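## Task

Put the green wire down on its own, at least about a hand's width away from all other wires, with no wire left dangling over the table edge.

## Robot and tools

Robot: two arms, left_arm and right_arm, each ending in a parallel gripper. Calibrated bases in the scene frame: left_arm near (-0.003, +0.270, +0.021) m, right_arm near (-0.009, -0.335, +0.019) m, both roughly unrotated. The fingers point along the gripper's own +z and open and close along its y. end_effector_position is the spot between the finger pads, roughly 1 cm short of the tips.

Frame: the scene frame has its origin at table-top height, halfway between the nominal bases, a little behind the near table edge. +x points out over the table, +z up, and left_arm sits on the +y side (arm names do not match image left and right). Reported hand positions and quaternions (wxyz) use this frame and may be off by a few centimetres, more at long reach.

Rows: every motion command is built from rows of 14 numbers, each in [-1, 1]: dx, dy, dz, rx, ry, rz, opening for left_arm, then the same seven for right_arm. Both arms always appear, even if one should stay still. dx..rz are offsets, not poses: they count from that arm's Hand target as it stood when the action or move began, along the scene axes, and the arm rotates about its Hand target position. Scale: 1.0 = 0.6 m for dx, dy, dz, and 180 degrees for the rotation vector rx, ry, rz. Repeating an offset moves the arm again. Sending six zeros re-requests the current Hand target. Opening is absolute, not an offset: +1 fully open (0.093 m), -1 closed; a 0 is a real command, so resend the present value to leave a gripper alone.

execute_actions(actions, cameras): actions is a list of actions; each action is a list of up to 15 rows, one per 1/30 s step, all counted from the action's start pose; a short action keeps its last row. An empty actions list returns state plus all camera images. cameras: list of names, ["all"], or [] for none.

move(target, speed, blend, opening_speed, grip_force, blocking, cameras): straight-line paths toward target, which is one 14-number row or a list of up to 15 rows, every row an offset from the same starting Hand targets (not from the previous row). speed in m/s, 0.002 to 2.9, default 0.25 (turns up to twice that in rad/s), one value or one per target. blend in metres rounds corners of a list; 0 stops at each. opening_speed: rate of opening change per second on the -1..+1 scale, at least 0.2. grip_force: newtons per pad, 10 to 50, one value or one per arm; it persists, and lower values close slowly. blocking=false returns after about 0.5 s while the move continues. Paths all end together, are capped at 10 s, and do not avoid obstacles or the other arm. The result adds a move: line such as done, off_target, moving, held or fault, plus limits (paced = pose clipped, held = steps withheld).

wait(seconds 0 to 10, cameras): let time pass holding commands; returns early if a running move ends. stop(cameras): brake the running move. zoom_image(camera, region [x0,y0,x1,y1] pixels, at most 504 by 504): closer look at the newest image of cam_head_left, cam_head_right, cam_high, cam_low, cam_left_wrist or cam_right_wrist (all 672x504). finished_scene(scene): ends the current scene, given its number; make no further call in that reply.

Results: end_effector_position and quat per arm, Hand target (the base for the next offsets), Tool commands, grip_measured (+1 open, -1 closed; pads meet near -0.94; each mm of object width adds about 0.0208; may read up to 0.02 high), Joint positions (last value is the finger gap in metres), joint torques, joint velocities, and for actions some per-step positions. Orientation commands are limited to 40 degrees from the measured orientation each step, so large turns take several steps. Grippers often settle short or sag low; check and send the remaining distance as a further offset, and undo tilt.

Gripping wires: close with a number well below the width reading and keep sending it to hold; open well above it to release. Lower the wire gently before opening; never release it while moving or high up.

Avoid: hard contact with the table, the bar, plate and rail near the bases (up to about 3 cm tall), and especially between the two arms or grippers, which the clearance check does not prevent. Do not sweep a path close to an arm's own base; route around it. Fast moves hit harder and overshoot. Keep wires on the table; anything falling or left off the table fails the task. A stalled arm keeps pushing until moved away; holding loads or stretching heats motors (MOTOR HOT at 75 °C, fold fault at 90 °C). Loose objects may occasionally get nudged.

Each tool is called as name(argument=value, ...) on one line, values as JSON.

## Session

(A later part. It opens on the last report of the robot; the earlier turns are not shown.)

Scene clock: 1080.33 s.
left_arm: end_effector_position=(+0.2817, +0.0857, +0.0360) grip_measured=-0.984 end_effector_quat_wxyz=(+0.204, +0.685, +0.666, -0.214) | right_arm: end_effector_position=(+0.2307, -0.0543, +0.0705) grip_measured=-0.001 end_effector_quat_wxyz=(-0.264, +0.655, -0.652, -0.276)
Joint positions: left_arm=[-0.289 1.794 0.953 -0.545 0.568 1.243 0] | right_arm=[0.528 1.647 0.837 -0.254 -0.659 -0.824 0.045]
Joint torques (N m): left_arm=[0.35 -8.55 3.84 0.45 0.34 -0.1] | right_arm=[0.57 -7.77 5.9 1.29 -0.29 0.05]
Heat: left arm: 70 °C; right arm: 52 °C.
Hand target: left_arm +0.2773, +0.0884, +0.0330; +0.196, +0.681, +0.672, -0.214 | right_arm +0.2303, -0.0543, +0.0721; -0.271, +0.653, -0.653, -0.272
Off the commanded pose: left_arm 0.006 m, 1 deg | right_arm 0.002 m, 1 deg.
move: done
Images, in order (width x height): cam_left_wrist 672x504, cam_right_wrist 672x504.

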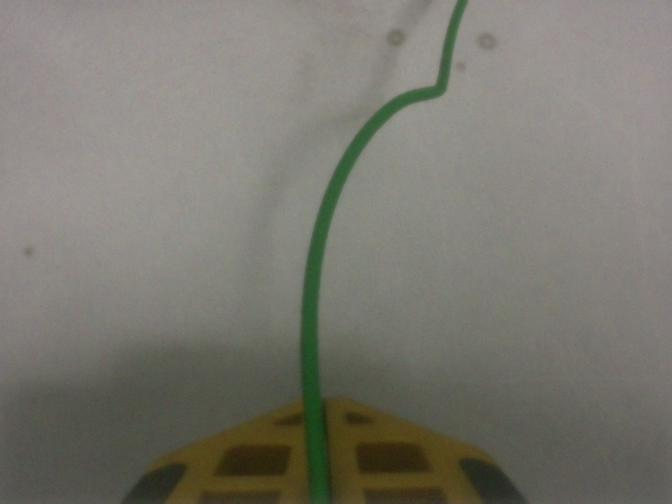

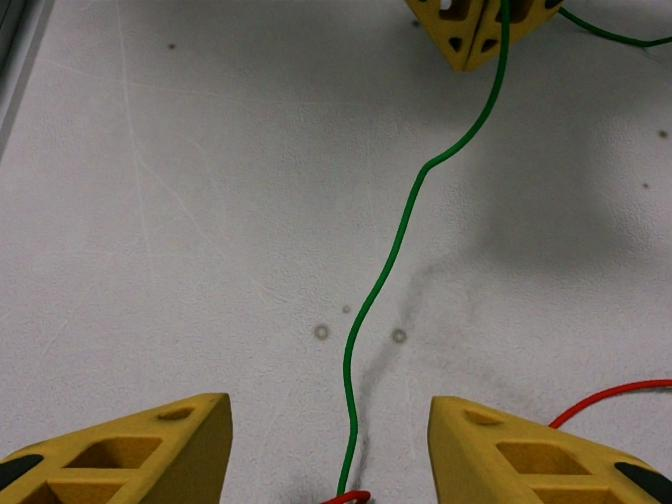

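move(target=[[0,0,0,0,0,0,-1,0.003,-0.01,-0.11,0,0,0,-0.4],[0,0,0,0,0,0,-1,0.003,-0.01,-0.11,0,0,0,-0.885],[0,0,0.01,0,0,0,-1,0.04,-0.16,-0.1,0,0,0,-0.885]], speed=0.1, cameras=["cam_right_wrist","cam_left_wrist"])

zoom_image(camera="cam_left_wrist", region=[200, 0, 500, 200])

Scene clock: 1091.07 s.
left_arm: end_effector_position=(+0.2711, +0.0635, +0.0445) grip_measured=-0.984 end_effector_quat_wxyz=(+0.221, +0.692, +0.640, -0.251) | right_arm: end_effector_position=(+0.2567, -0.1157, +0.0347) grip_measured=-0.880 end_effector_quat_wxyz=(-0.331, +0.669, -0.593, -0.302)
Joint positions: left_arm=[-0.329 1.794 0.953 -0.533 0.65 1.241 0] | right_arm=[0.245 1.791 0.741 -0.143 -0.899 -1.214 0.003]
Joint torques (N m): left_arm=[3.74 -9.95 4.62 0.1 -0.51 -0.06] | right_arm=[-5.27 -6.98 4.71 -0.17 0.57 -0.18]
Heat: left arm: 70 °C; right arm: 51 °C.
Hand target: left_arm +0.2773, +0.0885, +0.0390; +0.196, +0.681, +0.672, -0.214 | right_arm +0.2543, -0.1504, +0.0121; -0.271, +0.653, -0.653, -0.272
Off the commanded pose: left_arm 0.026 m, 6 deg | right_arm 0.041 m, 10 deg.
move: off_target (left_arm, right_arm)
Images, in order (width x height): cam_left_wrist 672x504, cam_right_wrist 672x504.

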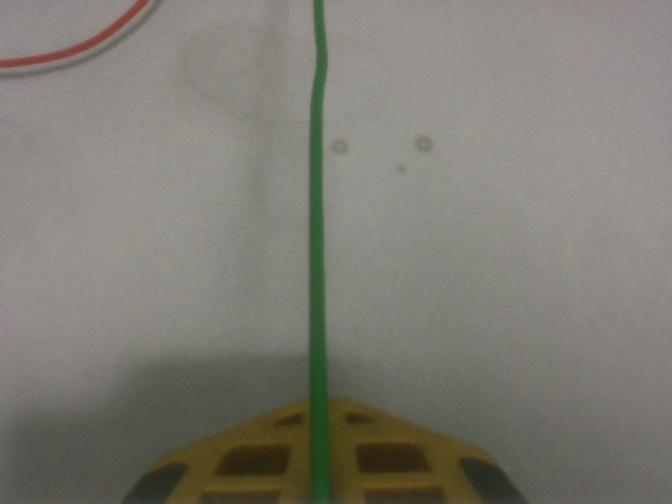

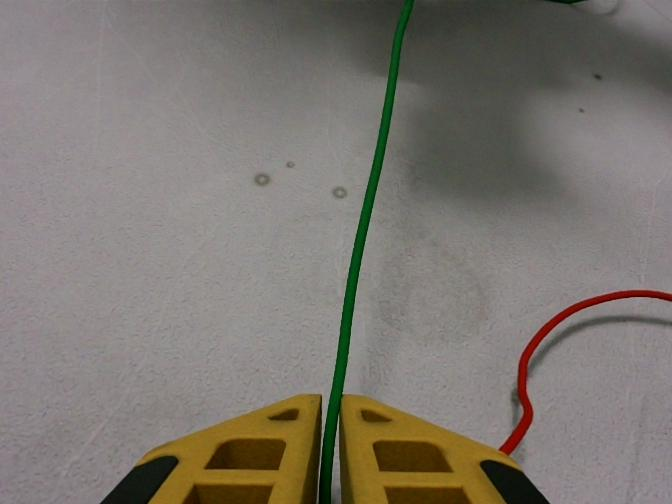

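Scaled by 1.680 from the camera's 672x504 image, which has a finer 960x720 frame.

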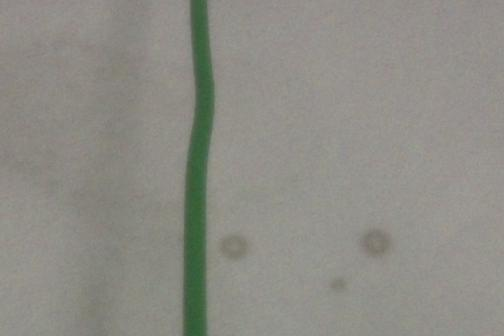

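move(target=[[0,0,0,0,0,0,-1,0,0.08,-0.01,0,0,0,-0.885],[0,0,0,0,0,0,-1,0,0.08,-0.01,0,0,0,-0.91],[0,0,0.01,0,0,0,-1,0.02,-0.05,0,0,0,0,-0.91]], speed=0.1, cameras=["cam_right_wrist"])

zoom_image(camera="cam_right_wrist", region=[200, 300, 500, 500])

Scene clock: 1104.17 s.
left_arm: end_effector_position=(+0.2679, +0.0518, +0.0499) grip_measured=-0.984 end_effector_quat_wxyz=(+0.234, +0.694, +0.626, -0.269) | right_arm: end_effector_position=(+0.2622, -0.1328, +0.0442) grip_measured=-0.903 end_effector_quat_wxyz=(-0.347, +0.666, -0.574, -0.327)
Joint positions: left_arm=[-0.348 1.794 0.953 -0.513 0.694 1.234 0] | right_arm=[0.157 1.82 0.797 -0.286 -0.995 -1.373 0.002]
Joint torques (N m): left_arm=[4.9 -11.64 4.98 -0.24 -0.91 -0.06] | right_arm=[-7.97 -7.05 4.46 -0.32 1.19 -0.18]
Heat: left arm: 71 °C; right arm: 50 °C.
Hand target: left_arm +0.2773, +0.0884, +0.0450; +0.196, +0.681, +0.672, -0.214 | right_arm +0.2662, -0.1804, +0.0121; -0.271, +0.653, -0.653, -0.272
Off the commanded pose: left_arm 0.038 m, 9 deg | right_arm 0.058 m, 14 deg.
move: off_target (left_arm, right_arm); target 2's new opening was sent with right_arm's hand 0.014 m and 4 deg from that target
Images, in order (width x height): cam_right_wrist 672x504.

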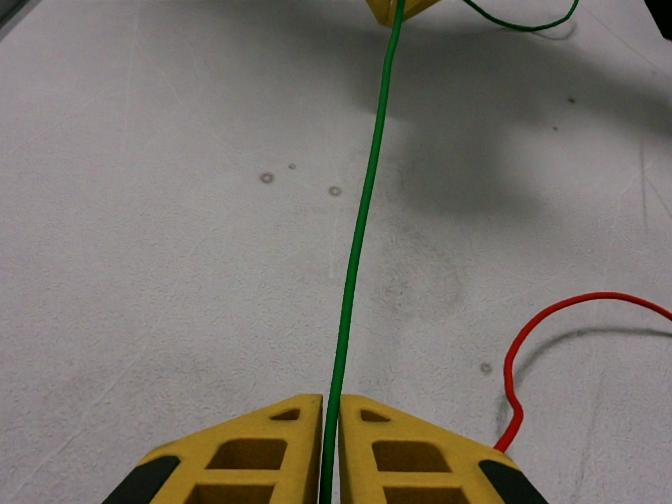

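Scaled by 1.680 from the camera's 672x504 image, which has a finer 960x720 frame.

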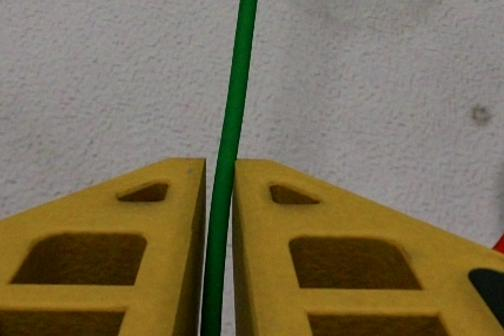

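move(target=[[0,-0.09,-0.02,0,0,0,-1,0,0.09,0.02,0,0,0,-0.885],[0,-0.06,-0.02,0,0,0,-1,0,0.1,0.03,0,0,0,-0.2],[0,-0.06,-0.02,0,0,0,-1,-0.01,0.0,0.28,0,0,0,-0]], speed=0.12, cameras=["cam_right_wrist","cam_left_wrist"])

zoom_image(camera="cam_right_wrist", region=[220, 250, 420, 400])

Scene clock: 1129.57 s.
left_arm: end_effector_position=(+0.2753, +0.0518, +0.0305) grip_measured=-0.984 end_effector_quat_wxyz=(+0.192, +0.678, +0.676, -0.215) | right_arm: end_effector_position=(+0.2567, -0.1807, +0.1659) grip_measured=-0.001 end_effector_quat_wxyz=(-0.253, +0.649, -0.662, -0.276)
Joint positions: left_arm=[-0.405 1.823 0.967 -0.479 0.534 1.09 0] | right_arm=[0.064 1.548 1.175 -1.113 -0.788 -1.404 0.045]
Joint torques (N m): left_arm=[0.98 -8.77 5.5 0.59 0.49 0.16] | right_arm=[-0.66 -7.02 10.21 0.28 -0.65 -0.21]
Heat: left arm: 73 °C; right arm: 50 °C. Fold the left arm in close to its base, or ease its load, before you think long.
Hand target: left_arm +0.2773, +0.0524, +0.0331; +0.196, +0.681, +0.672, -0.214 | right_arm +0.2602, -0.1804, +0.1801; -0.271, +0.653, -0.653, -0.271
Off the commanded pose: left_arm 0.003 m, 1 deg | right_arm 0.015 m, 2 deg.
MOTOR HOT: joint 2 (shoulder) of the left arm reports 73 °C; the controller's stop level is 90 °C. To cool a motor, set the load down, stop pushing, or move to a pose that needs little force.
move: off_target (right_arm); target 2's new opening was sent with right_arm's hand 0.016 m and 3 deg from that target; target 3's new opening was sent with right_arm's hand 0.015 m and 2 deg from that target
Images, in order (width x height): cam_left_wrist 672x504, cam_right_wrist 672x504.

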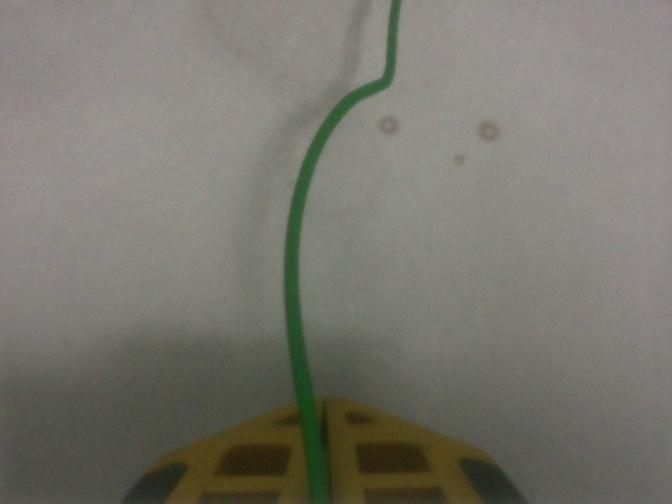

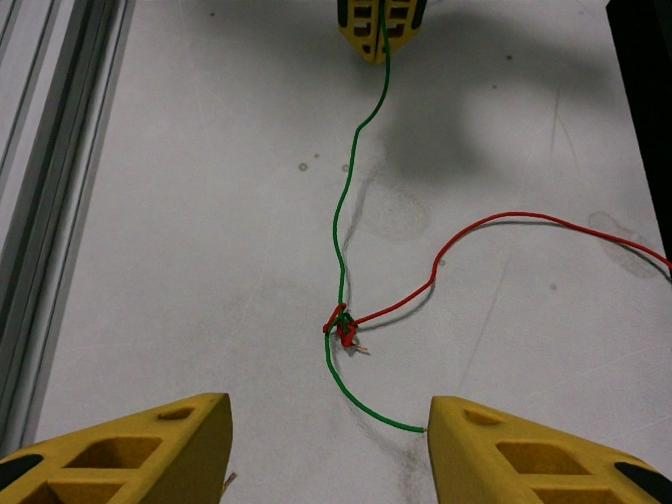

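Scaled by 2.520 from the camera's 672x504 image, which has a finer 960x720 frame.

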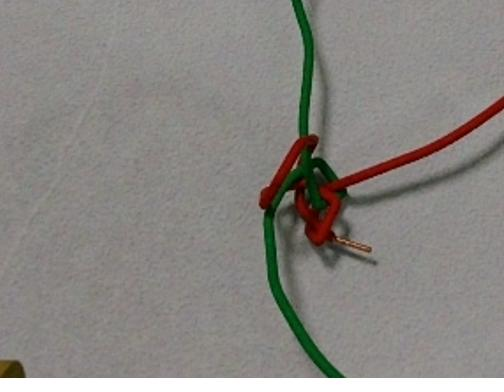

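move(target=[[0,0,-0.03,0,0,0,-1,0,0,0,0,0,0,0],[0,0,-0.03,0,0,0,-0.2,0,0,0,0,0,0,0],[0,0.05,0.08,0,0,0,-0.2,-0.003,0,-0.1,0,0,0,0],[-0.03,-0.27,0.07,0,0,0,-0.2,-0.003,0,-0.21,0,0,0,-0.2]], speed=0.2, cameras=["cam_right_wrist","cam_left_wrist"])

Scene clock: 1178.43 s.
left_arm: end_effector_position=(+0.2511, -0.1028, +0.0724) grip_measured=-0.201 end_effector_quat_wxyz=(+0.187, +0.685, +0.670, -0.217) | right_arm: end_effector_position=(+0.2606, -0.1825, +0.0577) grip_measured=-0.199 end_effector_quat_wxyz=(-0.269, +0.655, -0.655, -0.264)
Joint positions: left_arm=[-0.81 1.962 1.325 -0.517 0.407 0.682 0.036] | right_arm=[0.064 1.688 0.854 -0.607 -0.79 -1.405 0.036]
Joint torques (N m): left_arm=[0.66 -8.92 8.72 0.99 0.15 -0.1] | right_arm=[0.4 -5.26 5.39 0.66 -0.61 -0.05]
Heat: left arm: 69 °C; right arm: 51 °C.
Hand target: left_arm +0.2594, -0.1096, +0.0750; +0.196, +0.681, +0.672, -0.214 | right_arm +0.2584, -0.1803, +0.0541; -0.271, +0.653, -0.653, -0.272
Off the commanded pose: left_arm 0.011 m, 1 deg | right_arm 0.005 m, 1 deg.
MOTOR HOT: cleared for the motors of the left arm.
move: off_target (left_arm)
Images, in order (width x height): cam_left_wrist 672x504, cam_right_wrist 672x504.

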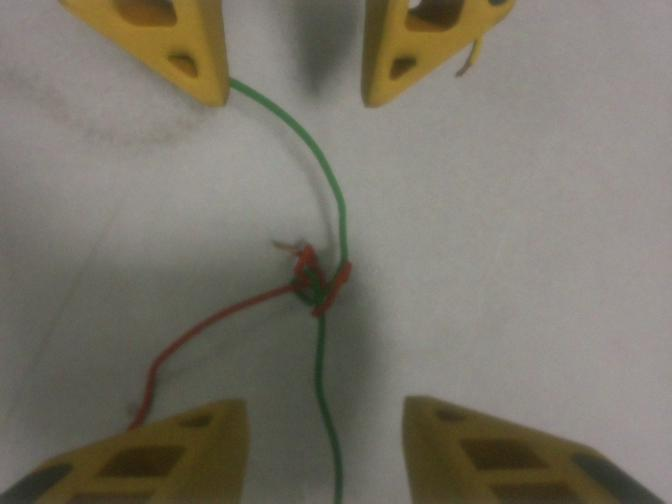

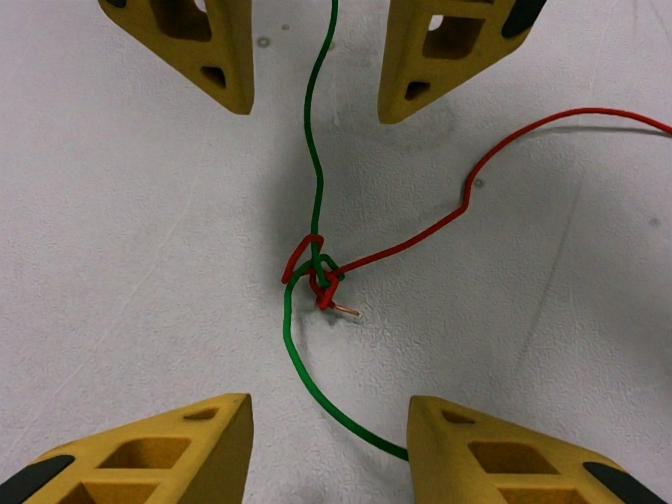

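move(target=[[-0.023,0.016,-0.117,0,0,0,-0.5,-0.033,0.029,-0.08,0,0,0,-0.5],[-0.023,0.016,-0.117,0,0,0,-1,-0.033,0.029,-0.08,0,0,0,-1]], speed=0.1, opening_speed=0.8, cameras=["cam_right_wrist","cam_left_wrist"])

zoom_image(camera="cam_right_wrist", region=[220, 150, 450, 400])

Scene clock: 1193.23 s.
left_arm: end_effector_position=(+0.2556, -0.1007, +0.0209) grip_measured=-0.979 end_effector_quat_wxyz=(+0.214, +0.680, +0.670, -0.209) | right_arm: end_effector_position=(+0.2422, -0.1650, +0.0117) grip_measured=-0.974 end_effector_quat_wxyz=(-0.273, +0.652, -0.654, -0.268)
Joint positions: left_arm=[-0.805 2.03 1.174 -0.244 0.388 0.673 0] | right_arm=[0.14 1.755 0.683 -0.288 -0.788 -1.292 0]
Joint torques (N m): left_arm=[-0.36 -7.98 3.89 1.17 0.28 -0.12] | right_arm=[1.09 -4.78 4.51 0.86 -0.49 -0.02]
Heat: left arm: 71 °C; right arm: 50 °C.
Hand target: left_arm +0.2457, -0.1000, +0.0049; +0.196, +0.681, +0.672, -0.214 | right_arm +0.2386, -0.1629, +0.0061; -0.271, +0.653, -0.653, -0.272
Off the commanded pose: left_arm 0.019 m, 2 deg | right_arm 0.007 m, 1 deg.
move: off_target (left_arm); target 2's new opening was sent with left_arm's hand 0.016 m and 1 deg from that target
Images, in order (width x height): cam_left_wrist 672x504, cam_right_wrist 672x504.

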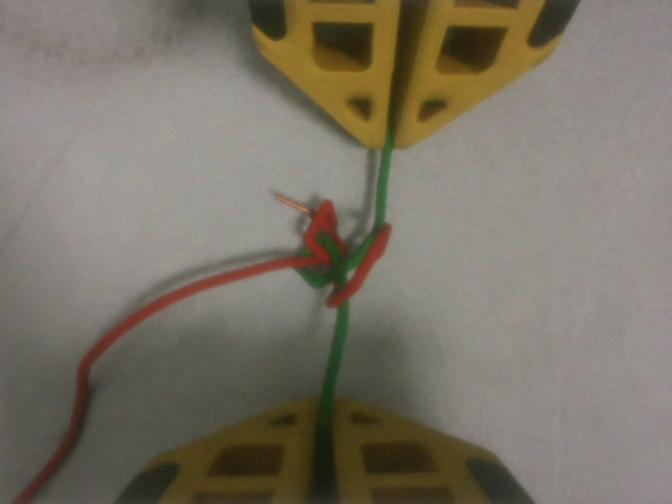

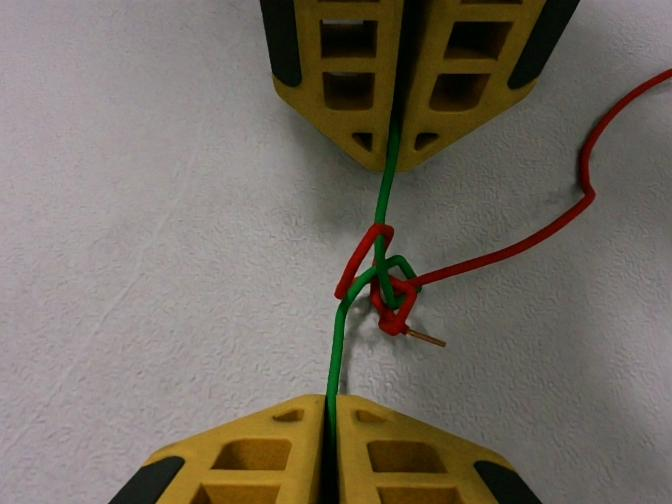

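Scaled by 2.016 from the camera's 672x504 image, which has a finer 960x720 frame.

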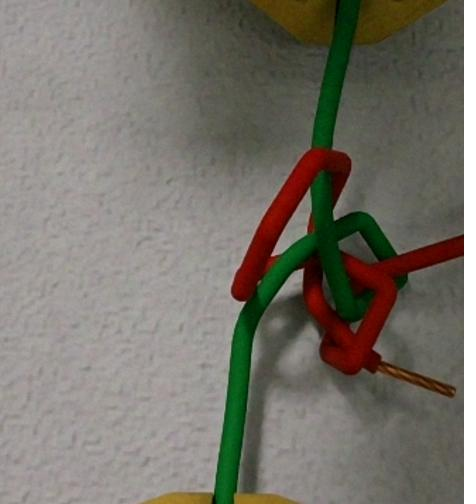

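move(target=[[0,0,0,0,0,0,-0.6,0,0,0,0,0,0,-1],[0.002,-0.027,0,0,0,0,-0.6,0,0,0,0,0,0,-1],[0.002,-0.027,-0.005,0,0,0,-1,0,0,0,0,0,0,-1]], speed=0.1, opening_speed=0.8, cameras=["cam_right_wrist","cam_left_wrist"])

zoom_image(camera="cam_right_wrist", region=[220, 150, 450, 400])

Scene clock: 1201.70 s.
left_arm: end_effector_position=(+0.2548, -0.1012, +0.0197) grip_measured=-0.980 end_effector_quat_wxyz=(+0.208, +0.677, +0.675, -0.208) | right_arm: end_effector_position=(+0.2439, -0.1660, +0.0119) grip_measured=-0.974 end_effector_quat_wxyz=(-0.275, +0.650, -0.656, -0.267)
Joint positions: left_arm=[-0.808 2.036 1.184 -0.258 0.383 0.661 0] | right_arm=[0.135 1.755 0.683 -0.283 -0.788 -1.289 0]
Joint torques (N m): left_arm=[-1.99 -5.12 7.31 1.32 0.21 -0.22] | right_arm=[1.54 -4.85 4.45 0.85 -0.5 -0.05]
Heat: left arm: 70 °C; right arm: 49 °C.
Hand target: left_arm +0.2468, -0.1162, +0.0018; +0.196, +0.681, +0.672, -0.214 | right_arm +0.2386, -0.1630, +0.0061; -0.271, +0.653, -0.653, -0.272
Off the commanded pose: left_arm 0.025 m, 2 deg | right_arm 0.008 m, 1 deg.
move: off_target (left_arm); target 3's new opening was sent with left_arm's hand 0.024 m and 1 deg from that target
Images, in order (width x height): cam_left_wrist 672x504, cam_right_wrist 672x504.

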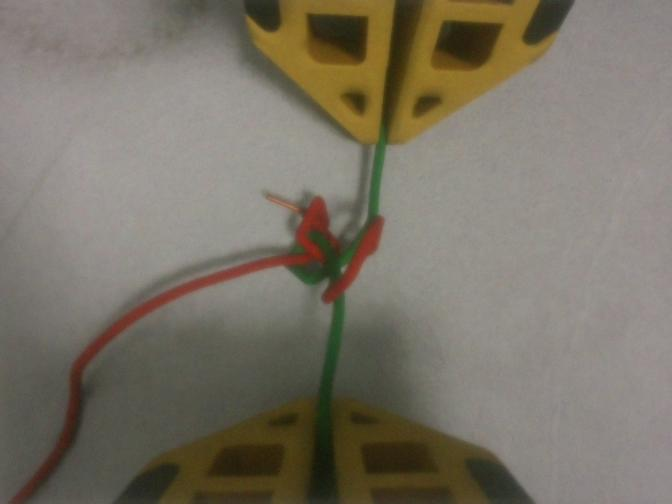

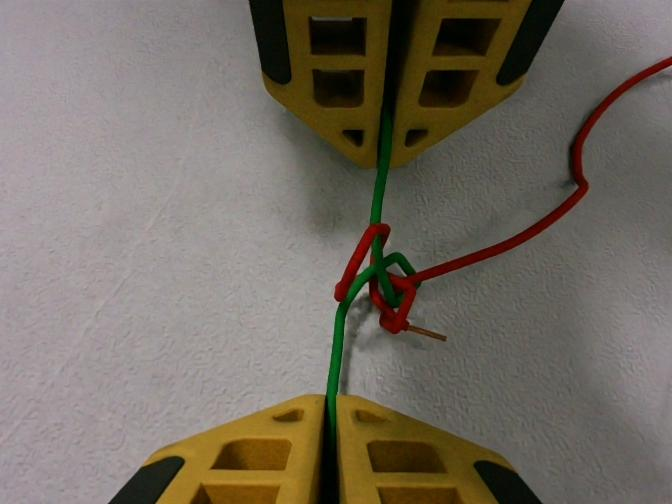

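Scaled by 2.016 from the camera's 672x504 image, which has a finer 960x720 frame.

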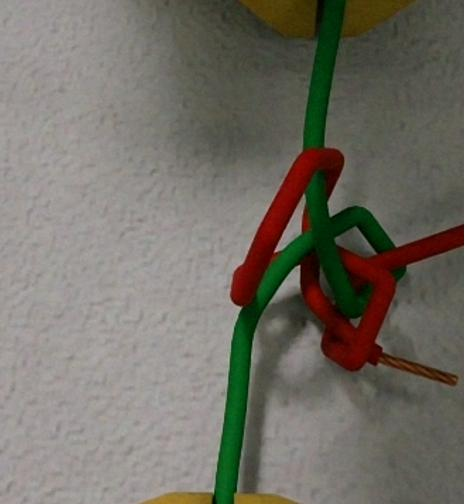

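move(target=[[0,0,0.015,0,0,0,-0.6,0,0,0.01,0,0,0,-1],[0,-0.005,0.015,0,0,0,-0.6,0.0,0.022,0.01,0,0,0,-1]], speed=0.1, cameras=["cam_right_wrist","cam_left_wrist"])

zoom_image(camera="cam_right_wrist", region=[220, 150, 450, 400])

Scene clock: 1210.40 s.
left_arm: end_effector_position=(+0.2500, -0.1013, +0.0203) grip_measured=-0.602 end_effector_quat_wxyz=(+0.196, +0.676, +0.676, -0.218) | right_arm: end_effector_position=(+0.2424, -0.1653, +0.0118) grip_measured=-0.974 end_effector_quat_wxyz=(-0.273, +0.646, -0.660, -0.271)
Joint positions: left_arm=[-0.809 2.038 1.194 -0.287 0.404 0.657 0.016] | right_arm=[0.137 1.755 0.681 -0.284 -0.791 -1.274 0]
Joint torques (N m): left_arm=[-2.61 -6.08 8.24 1.21 0.04 -0.26] | right_arm=[6.01 -6.71 5.2 1.01 -0.36 0.46]
Heat: left arm: 68 °C; right arm: 49 °C.
Hand target: left_arm +0.2468, -0.1193, +0.0109; +0.196, +0.681, +0.672, -0.214 | right_arm +0.2386, -0.1497, +0.0121; -0.271, +0.653, -0.653, -0.272
Off the commanded pose: left_arm 0.021 m, 1 deg | right_arm 0.016 m, 1 deg.
move: off_target (left_arm, right_arm)
Images, in order (width x height): cam_left_wrist 672x504, cam_right_wrist 672x504.

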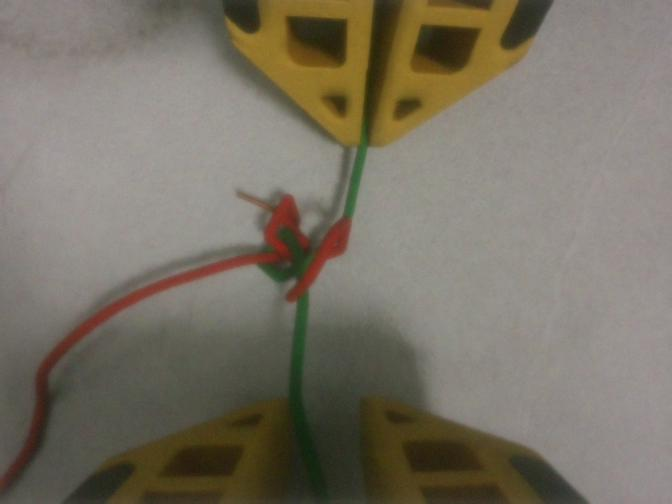

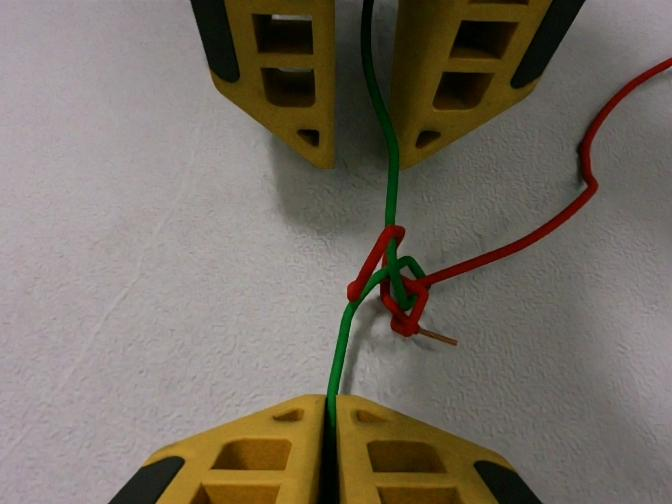

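Scaled by 2.016 from the camera's 672x504 image, which has a finer 960x720 frame.

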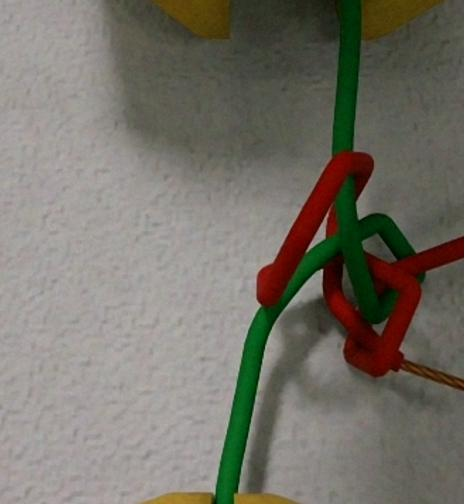

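move(target=[[0,0.0,0,0,0,0,-0.6,0,-0.03,0,0,0,0,-1],[0,0.0,0,0,0,0,-0.6,0,-0.03,-0.01,0,0,0,-0.6],[0.0,-0.007,0,0,0,0,-0.6,0.013,-0.075,-0.01,0,0,0,-0.6],[0.004,-0.007,-0.0,0,0,0,-0.6,0.013,-0.075,-0.01,0,0,0,-1]], speed=0.1, cameras=["cam_right_wrist","cam_left_wrist"])

zoom_image(camera="cam_right_wrist", region=[220, 150, 450, 400])

Scene clock: 1219.80 s.
left_arm: end_effector_position=(+0.2518, -0.1156, +0.0207) grip_measured=-0.601 end_effector_quat_wxyz=(+0.204, +0.679, +0.674, -0.208) | right_arm: end_effector_position=(+0.2438, -0.1884, +0.0114) grip_measured=-0.974 end_effector_quat_wxyz=(-0.283, +0.653, -0.645, -0.278)
Joint positions: left_arm=[-0.838 2.065 1.236 -0.28 0.372 0.638 0.016] | right_arm=[0.034 1.789 0.708 -0.39 -0.836 -1.457 0]
Joint torques (N m): left_arm=[-0.61 -7.1 7.51 1.13 0.33 -0.03] | right_arm=[-1.02 -4.62 6.87 0.29 -0.22 -0.16]
Heat: left arm: 67 °C; right arm: 49 °C.
Hand target: left_arm +0.2491, -0.1234, +0.0107; +0.196, +0.681, +0.672, -0.214 | right_arm +0.2464, -0.1947, +0.0061; -0.271, +0.653, -0.653, -0.271
Off the commanded pose: left_arm 0.013 m, 1 deg | right_arm 0.009 m, 2 deg.
move: off_target (left_arm)
Images, in order (width x height): cam_left_wrist 672x504, cam_right_wrist 672x504.

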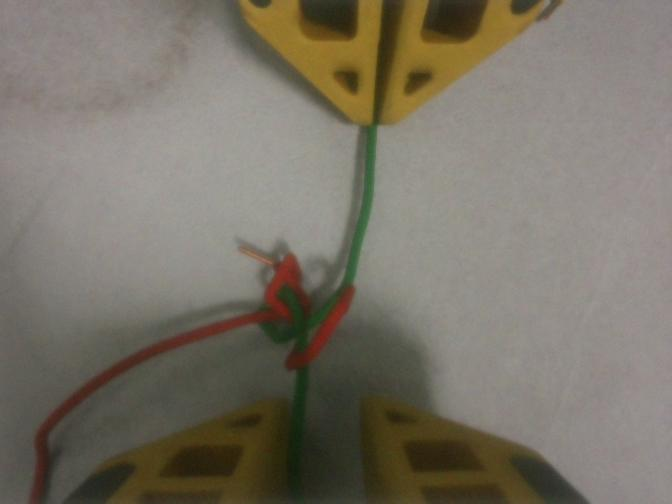

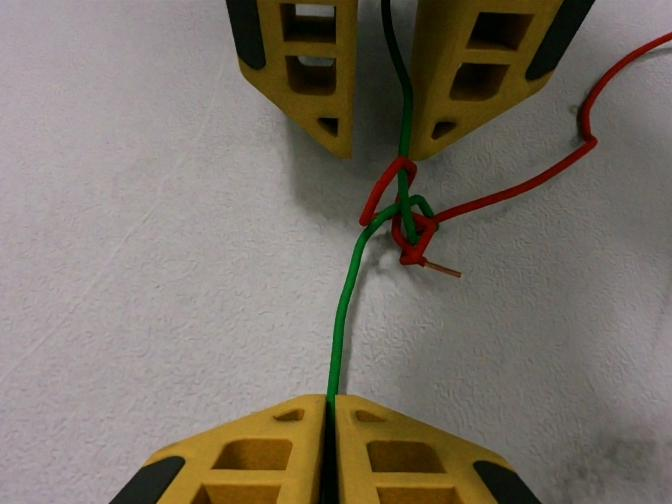

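Scaled by 2.016 from the camera's 672x504 image, which has a finer 960x720 frame.

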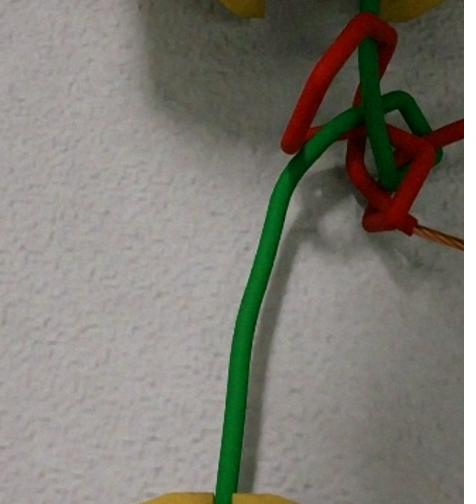

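move(target=[[0.012,-0.025,0.008,0,0,0,-0.5,0,0.0,0.0,0,0,0,-1],[0.012,-0.025,0.0,0,0,0,-1,0,0,0,0,0,0,-1]], speed=0.1, cameras=["cam_right_wrist","cam_left_wrist"])

zoom_image(camera="cam_right_wrist", region=[220, 100, 450, 350])

Scene clock: 1228.00 s.
left_arm: end_effector_position=(+0.2590, -0.1255, +0.0209) grip_measured=-0.979 end_effector_quat_wxyz=(+0.195, +0.678, +0.678, -0.207) | right_arm: end_effector_position=(+0.2440, -0.1903, +0.0114) grip_measured=-0.974 end_effector_quat_wxyz=(-0.282, +0.650, -0.648, -0.279)
Joint positions: left_arm=[-0.842 2.11 1.319 -0.333 0.369 0.63 0] | right_arm=[0.026 1.789 0.708 -0.395 -0.836 -1.457 0]
Joint torques (N m): left_arm=[-1.03 -7.54 7.13 1.34 0.31 -0.13] | right_arm=[-0.35 -4.52 6.89 0.31 -0.25 -0.18]
Heat: left arm: 66 °C; right arm: 48 °C.
Hand target: left_arm +0.2564, -0.1383, +0.0108; +0.196, +0.681, +0.672, -0.214 | right_arm +0.2464, -0.1948, +0.0061; -0.271, +0.653, -0.653, -0.271
Off the commanded pose: left_arm 0.017 m, 1 deg | right_arm 0.007 m, 2 deg.
move: off_target (left_arm); target 2's new opening was sent with left_arm's hand 0.018 m and 1 deg from that target
Images, in order (width x height): cam_left_wrist 672x504, cam_right_wrist 672x504.

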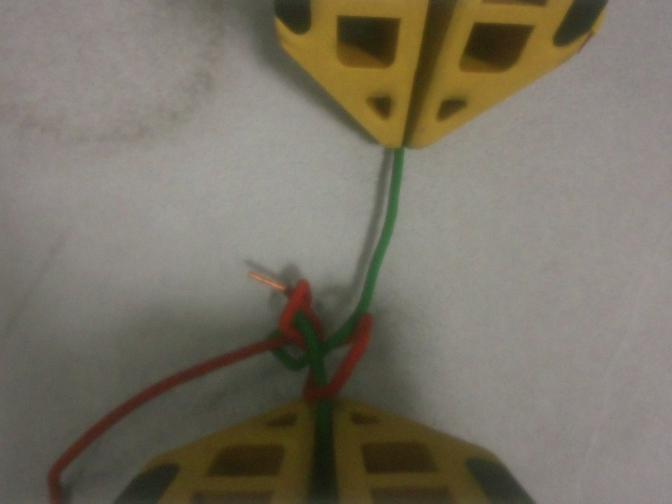

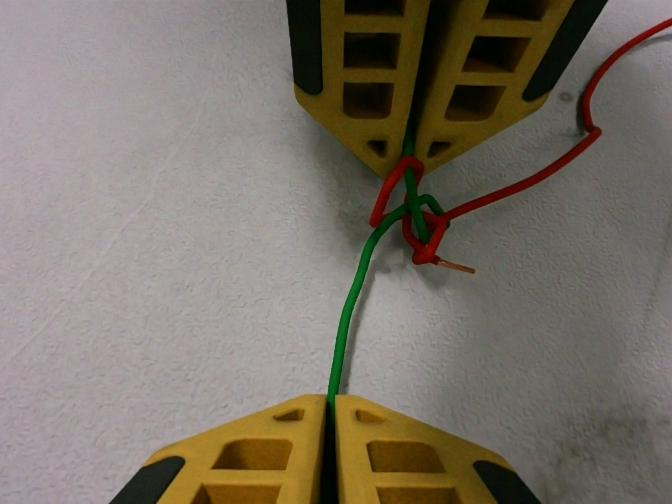

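Scaled by 2.016 from the camera's 672x504 image, which has a finer 960x720 frame.

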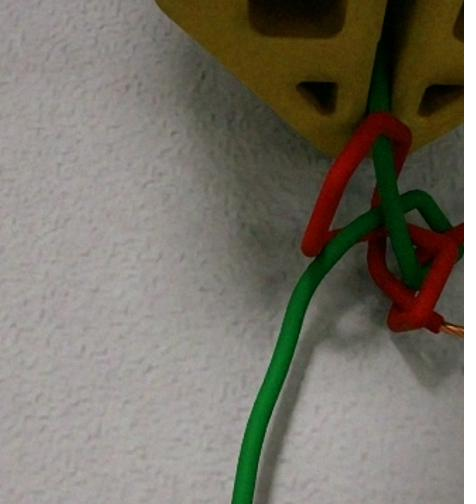

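move(target=[[0,0.0,0.01,0,0,0,-1,0,0,0,0,0,0,-0.3],[0,0.0,0.01,0,0,0,-0.5,0,-0.07,0.05,0,0,0,-0.3],[0,-0.02,0.01,0,0,0,-0.5,0,-0.07,0.1,0,0,0,-0.3],[0,-0.02,0,0,0,0,-1,0,-0.07,0.1,0,0,0,-0.3]], speed=0.1, cameras=["cam_right_wrist","cam_left_wrist"])

zoom_image(camera="cam_right_wrist", region=[220, 100, 450, 350])

Scene clock: 1240.60 s.
left_arm: end_effector_position=(+0.2589, -0.1433, +0.0214) grip_measured=-0.978 end_effector_quat_wxyz=(+0.202, +0.681, +0.672, -0.211) | right_arm: end_effector_position=(+0.2393, -0.2333, +0.0571) grip_measured=-0.301 end_effector_quat_wxyz=(-0.262, +0.646, -0.658, -0.287)
Joint positions: left_arm=[-0.867 2.148 1.372 -0.327 0.367 0.615 0] | right_arm=[-0.14 1.708 0.855 -0.847 -0.813 -1.701 0.031]
Joint torques (N m): left_arm=[-0.05 -8.49 6.98 1.18 0.29 -0.06] | right_arm=[-0.65 -7.77 8.29 -0.1 -0.45 -0.21]
Heat: left arm: 66 °C; right arm: 47 °C.
Hand target: left_arm +0.2562, -0.1503, +0.0107; +0.196, +0.681, +0.672, -0.214 | right_arm +0.2464, -0.2368, +0.0661; -0.271, +0.653, -0.653, -0.272
Off the commanded pose: left_arm 0.013 m, 1 deg | right_arm 0.012 m, 2 deg.
move: off_target (left_arm, right_arm); target 2's new opening was sent with left_arm's hand 0.014 m and 1 deg from that target; target 4's new opening was sent with left_arm's hand 0.014 m and 0 deg from that target
Images, in order (width x height): cam_left_wrist 672x504, cam_right_wrist 672x504.

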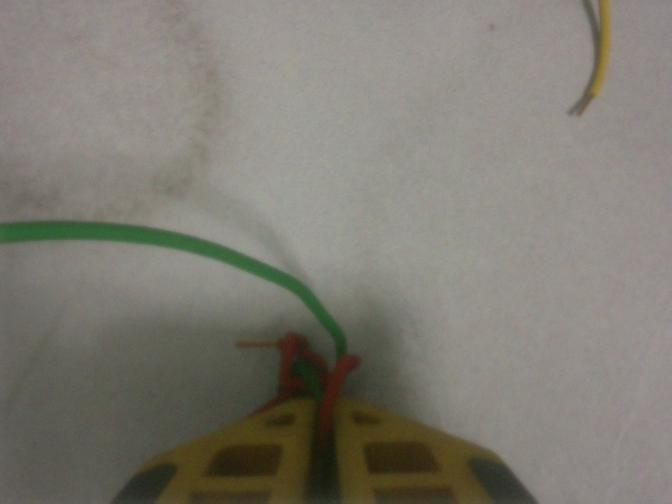

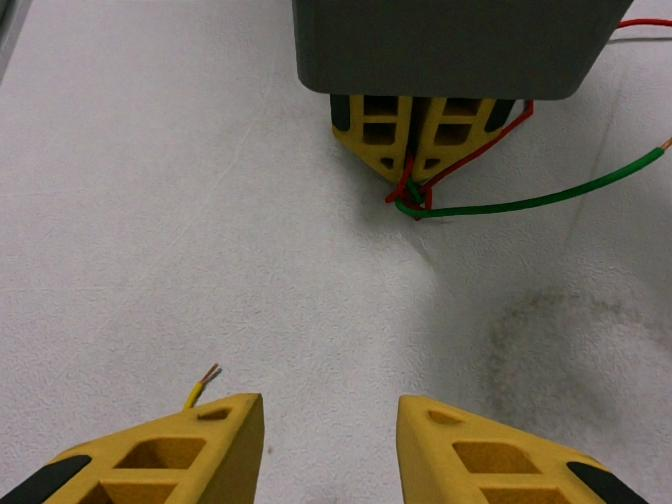

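Scaled by 2.016 from the camera's 672x504 image, which has a finer 960x720 frame.

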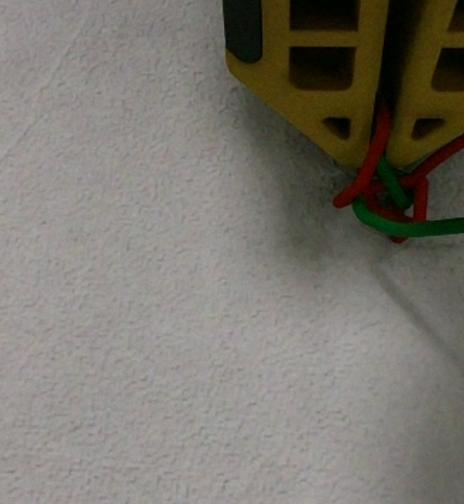

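move(target=[[0,0.06,0.12,0,0,0,-1,0,0,0.1,0,0,0,0],[0,0.06,0.12,0,0,0,-1,0.02,-0.02,0.1,0,0.354,-0.354,0]], speed=0.3, cameras=["cam_right_wrist","cam_left_wrist","cam_head_right"])

Scene clock: 1265.73 s.
left_arm: end_effector_position=(+0.2555, -0.1104, +0.0670) grip_measured=-0.978 end_effector_quat_wxyz=(+0.179, +0.676, +0.684, -0.208) | right_arm: end_effector_position=(+0.2531, -0.2450, +0.1233) grip_measured=-0.001 end_effector_quat_wxyz=(+0.001, -0.006, +0.922, +0.388)
Joint positions: left_arm=[-0.824 2.003 1.372 -0.531 0.379 0.643 0] | right_arm=[-0.187 1.631 1.063 -1.148 -0.811 -0.215 0.045]
Joint torques (N m): left_arm=[0.61 -13.75 6.71 0.94 0.41 0.19] | right_arm=[-0.47 -4.98 9.47 -0.04 -0.35 -0.01]
Heat: left arm: 70 °C; right arm: 48 °C.
Hand target: left_arm +0.2563, -0.1143, +0.0827; +0.196, +0.681, +0.672, -0.214 | right_arm +0.2583, -0.2487, +0.1261; +0.001, +0.001, +0.924, +0.383
Off the commanded pose: left_arm 0.016 m, 2 deg | right_arm 0.007 m, 1 deg.
move: off_target (left_arm)
Images, in order (width x height): cam_head_right 672x504, cam_left_wrist 672x504, cam_right_wrist 672x504.

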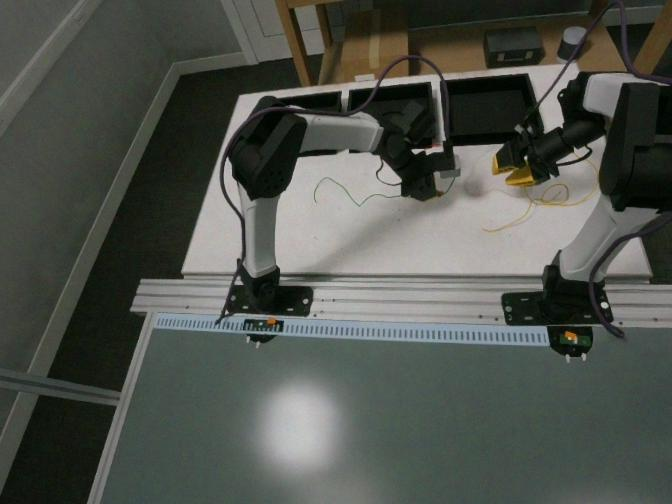

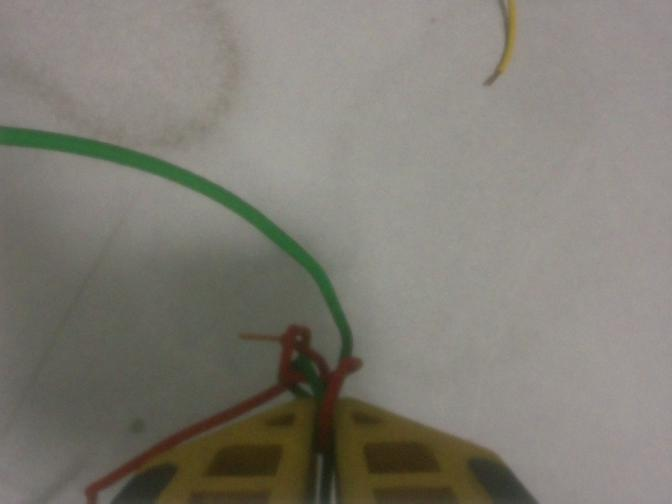

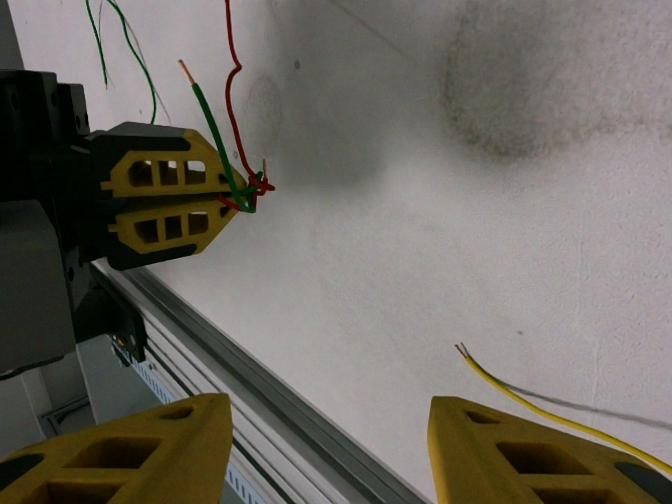

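move(target=[0,0,-0.0,0,0,0,-1,0.095,0.12,-0.06,0,0,0,-0.2], speed=0.2, cameras=["cam_right_wrist","cam_left_wrist"])

Scene clock: 1288.57 s.
left_arm: end_effector_position=(+0.2555, -0.1104, +0.0670) grip_measured=-0.978 end_effector_quat_wxyz=(+0.179, +0.676, +0.684, -0.208) | right_arm: end_effector_position=(+0.3048, -0.1781, +0.0883) grip_measured=-0.198 end_effector_quat_wxyz=(-0.012, +0.004, +0.923, +0.385)
Joint positions: left_arm=[-0.824 2.003 1.372 -0.531 0.379 0.643 0] | right_arm=[0.052 1.81 1.136 -0.811 -0.811 0.144 0.036]
Joint torques (N m): left_arm=[0.4 -13.6 6.52 0.92 0.37 0.18] | right_arm=[0.46 -6.65 9.43 0.66 -0.36 0.02]
Heat: left arm: 75 °C; right arm: 47 °C. Fold the left arm in close to its base, or ease its load, before you think long.
Hand target: left_arm +0.2563, -0.1143, +0.0827; +0.196, +0.681, +0.672, -0.214 | right_arm +0.3154, -0.1768, +0.0901; +0.001, +0.001, +0.924, +0.383
Off the commanded pose: left_arm 0.016 m, 2 deg | right_arm 0.011 m, 1 deg.
MOTOR HOT: joint 2 (shoulder) of the left arm reports 75 °C; the controller's stop level is 90 °C. To cool a motor, set the load down, stop pushing, or move to a pose that needs little force.
move: off_target (left_arm, right_arm)
Images, in order (width x height): cam_left_wrist 672x504, cam_right_wrist 672x504.

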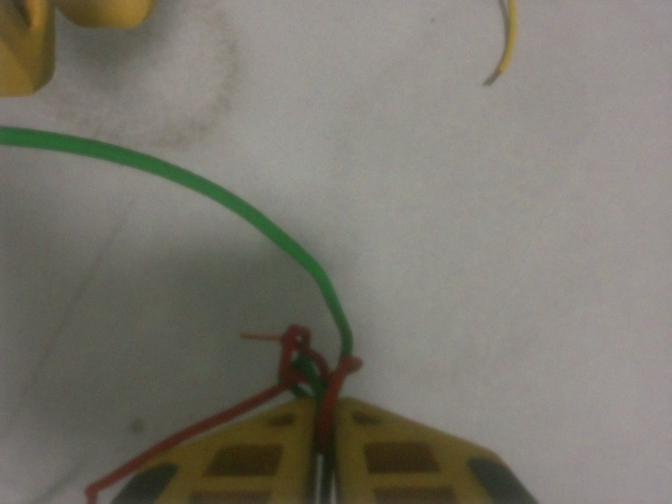

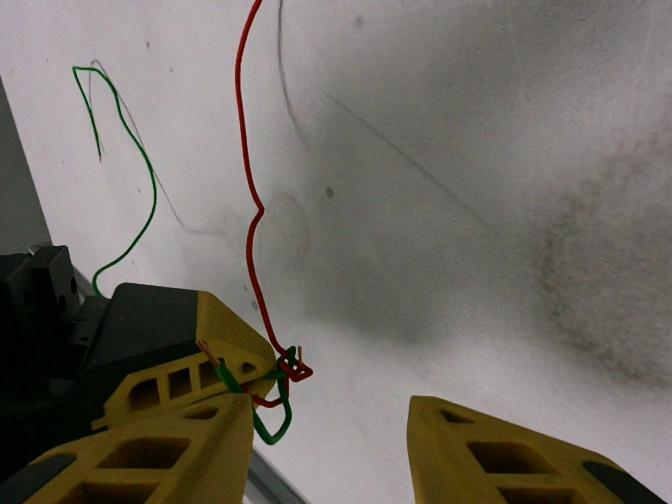

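move(target=[[0,0,-0.012,0,0,0,-1,0,-0.05,0.05,0,0,0,-0.2],[0,0,-0.012,0,0,0,-1,-0.03,-0.03,0.06,0,0,0,-0.2]], speed=0.2, blend=[0.02,0], cameras=["cam_right_wrist"])

Scene clock: 1298.67 s.
left_arm: end_effector_position=(+0.2566, -0.1115, +0.0677) grip_measured=-0.978 end_effector_quat_wxyz=(+0.183, +0.676, +0.682, -0.208) | right_arm: end_effector_position=(+0.3047, -0.1944, +0.1238) grip_measured=-0.198 end_effector_quat_wxyz=(+0.004, +0.003, +0.923, +0.384)
Joint positions: left_arm=[-0.824 2.003 1.372 -0.524 0.379 0.643 0] | right_arm=[0 1.743 1.203 -0.961 -0.811 0.084 0.036]
Joint torques (N m): left_arm=[0.55 -12.9 5.52 1.11 0.42 0.22] | right_arm=[0.36 -9.14 5.81 0.25 -0.44 -0.16]
Heat: left arm: 77 °C; right arm: 48 °C. Fold the left arm in close to its base, or ease its load, before you think long.
Hand target: left_arm +0.2563, -0.1144, +0.0755; +0.196, +0.681, +0.672, -0.214 | right_arm +0.2974, -0.1948, +0.1260; +0.001, +0.001, +0.924, +0.383
Off the commanded pose: left_arm 0.008 m, 2 deg | right_arm 0.008 m, 0 deg.
MOTOR HOT: still on. Joint 2 (shoulder) of the left arm reports 77 °C.
move: done; blend cut to 0.0112 m at target 1
Images, in order (width x height): cam_right_wrist 672x504.

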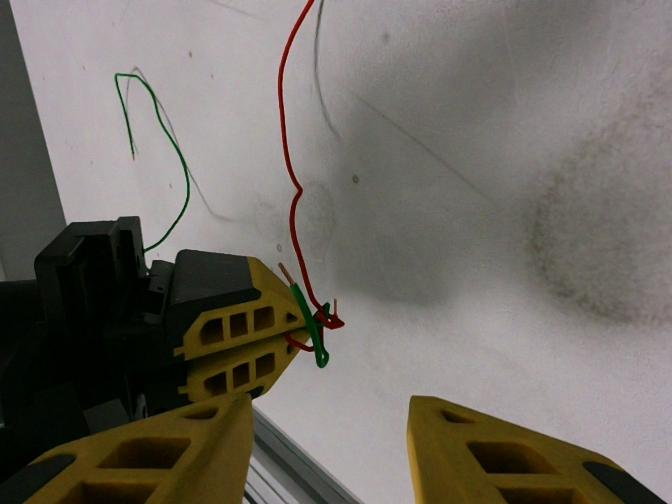

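move(target=[[0,0,0,0,0,0,-1,-0.02,0.1,-0.07,0,0,0,-0.3],[0,0,0,0,0,0,-1,-0.02,0.1,-0.07,0,0,0,-1]], speed=0.1, cameras=["cam_right_wrist","cam_left_wrist"])

Scene clock: 1312.00 s.
left_arm: end_effector_position=(+0.2583, -0.1100, +0.0678) grip_measured=-0.978 end_effector_quat_wxyz=(+0.183, +0.675, +0.683, -0.209) | right_arm: end_effector_position=(+0.2843, -0.1383, +0.0783) grip_measured=-0.973 end_effector_quat_wxyz=(-0.011, +0.005, +0.926, +0.376)
Joint positions: left_arm=[-0.817 2.003 1.372 -0.525 0.382 0.646 0] | right_arm=[0.198 1.742 1.014 -0.616 -0.77 0.349 0]
Joint torques (N m): left_arm=[0.4 -12.66 5.46 1.1 0.33 0.17] | right_arm=[0.81 -8.88 6.23 0.96 -0.5 0.06]
Heat: left arm: 78 °C; right arm: 50 °C. Fold the left arm in close to its base, or ease its load, before you think long.
Hand target: left_arm +0.2562, -0.1143, +0.0755; +0.196, +0.681, +0.672, -0.214 | right_arm +0.2854, -0.1348, +0.0841; +0.001, +0.001, +0.924, +0.383
Off the commanded pose: left_arm 0.009 m, 2 deg | right_arm 0.007 m, 2 deg.
MOTOR HOT: still on. Joint 2 (shoulder) of the left arm reports 78 °C.
move: done
Images, in order (width x height): cam_left_wrist 672x504, cam_right_wrist 672x504.

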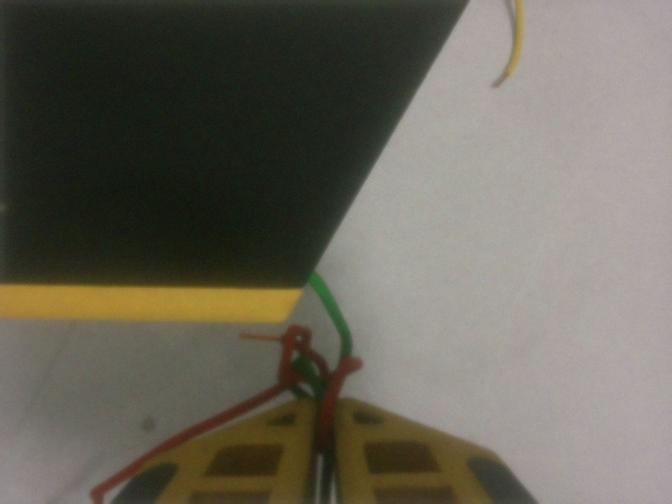

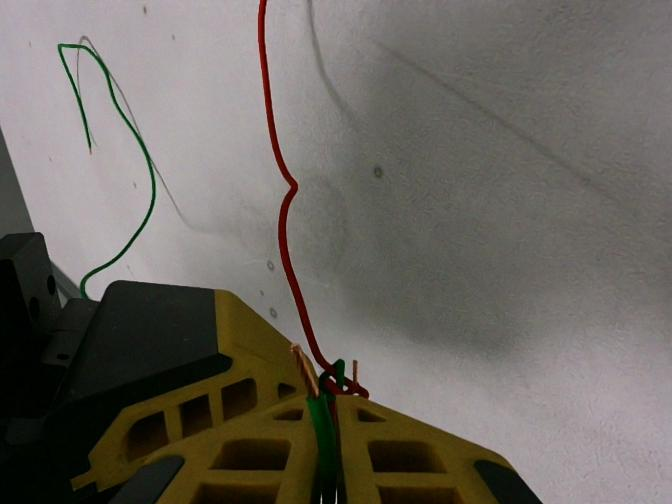

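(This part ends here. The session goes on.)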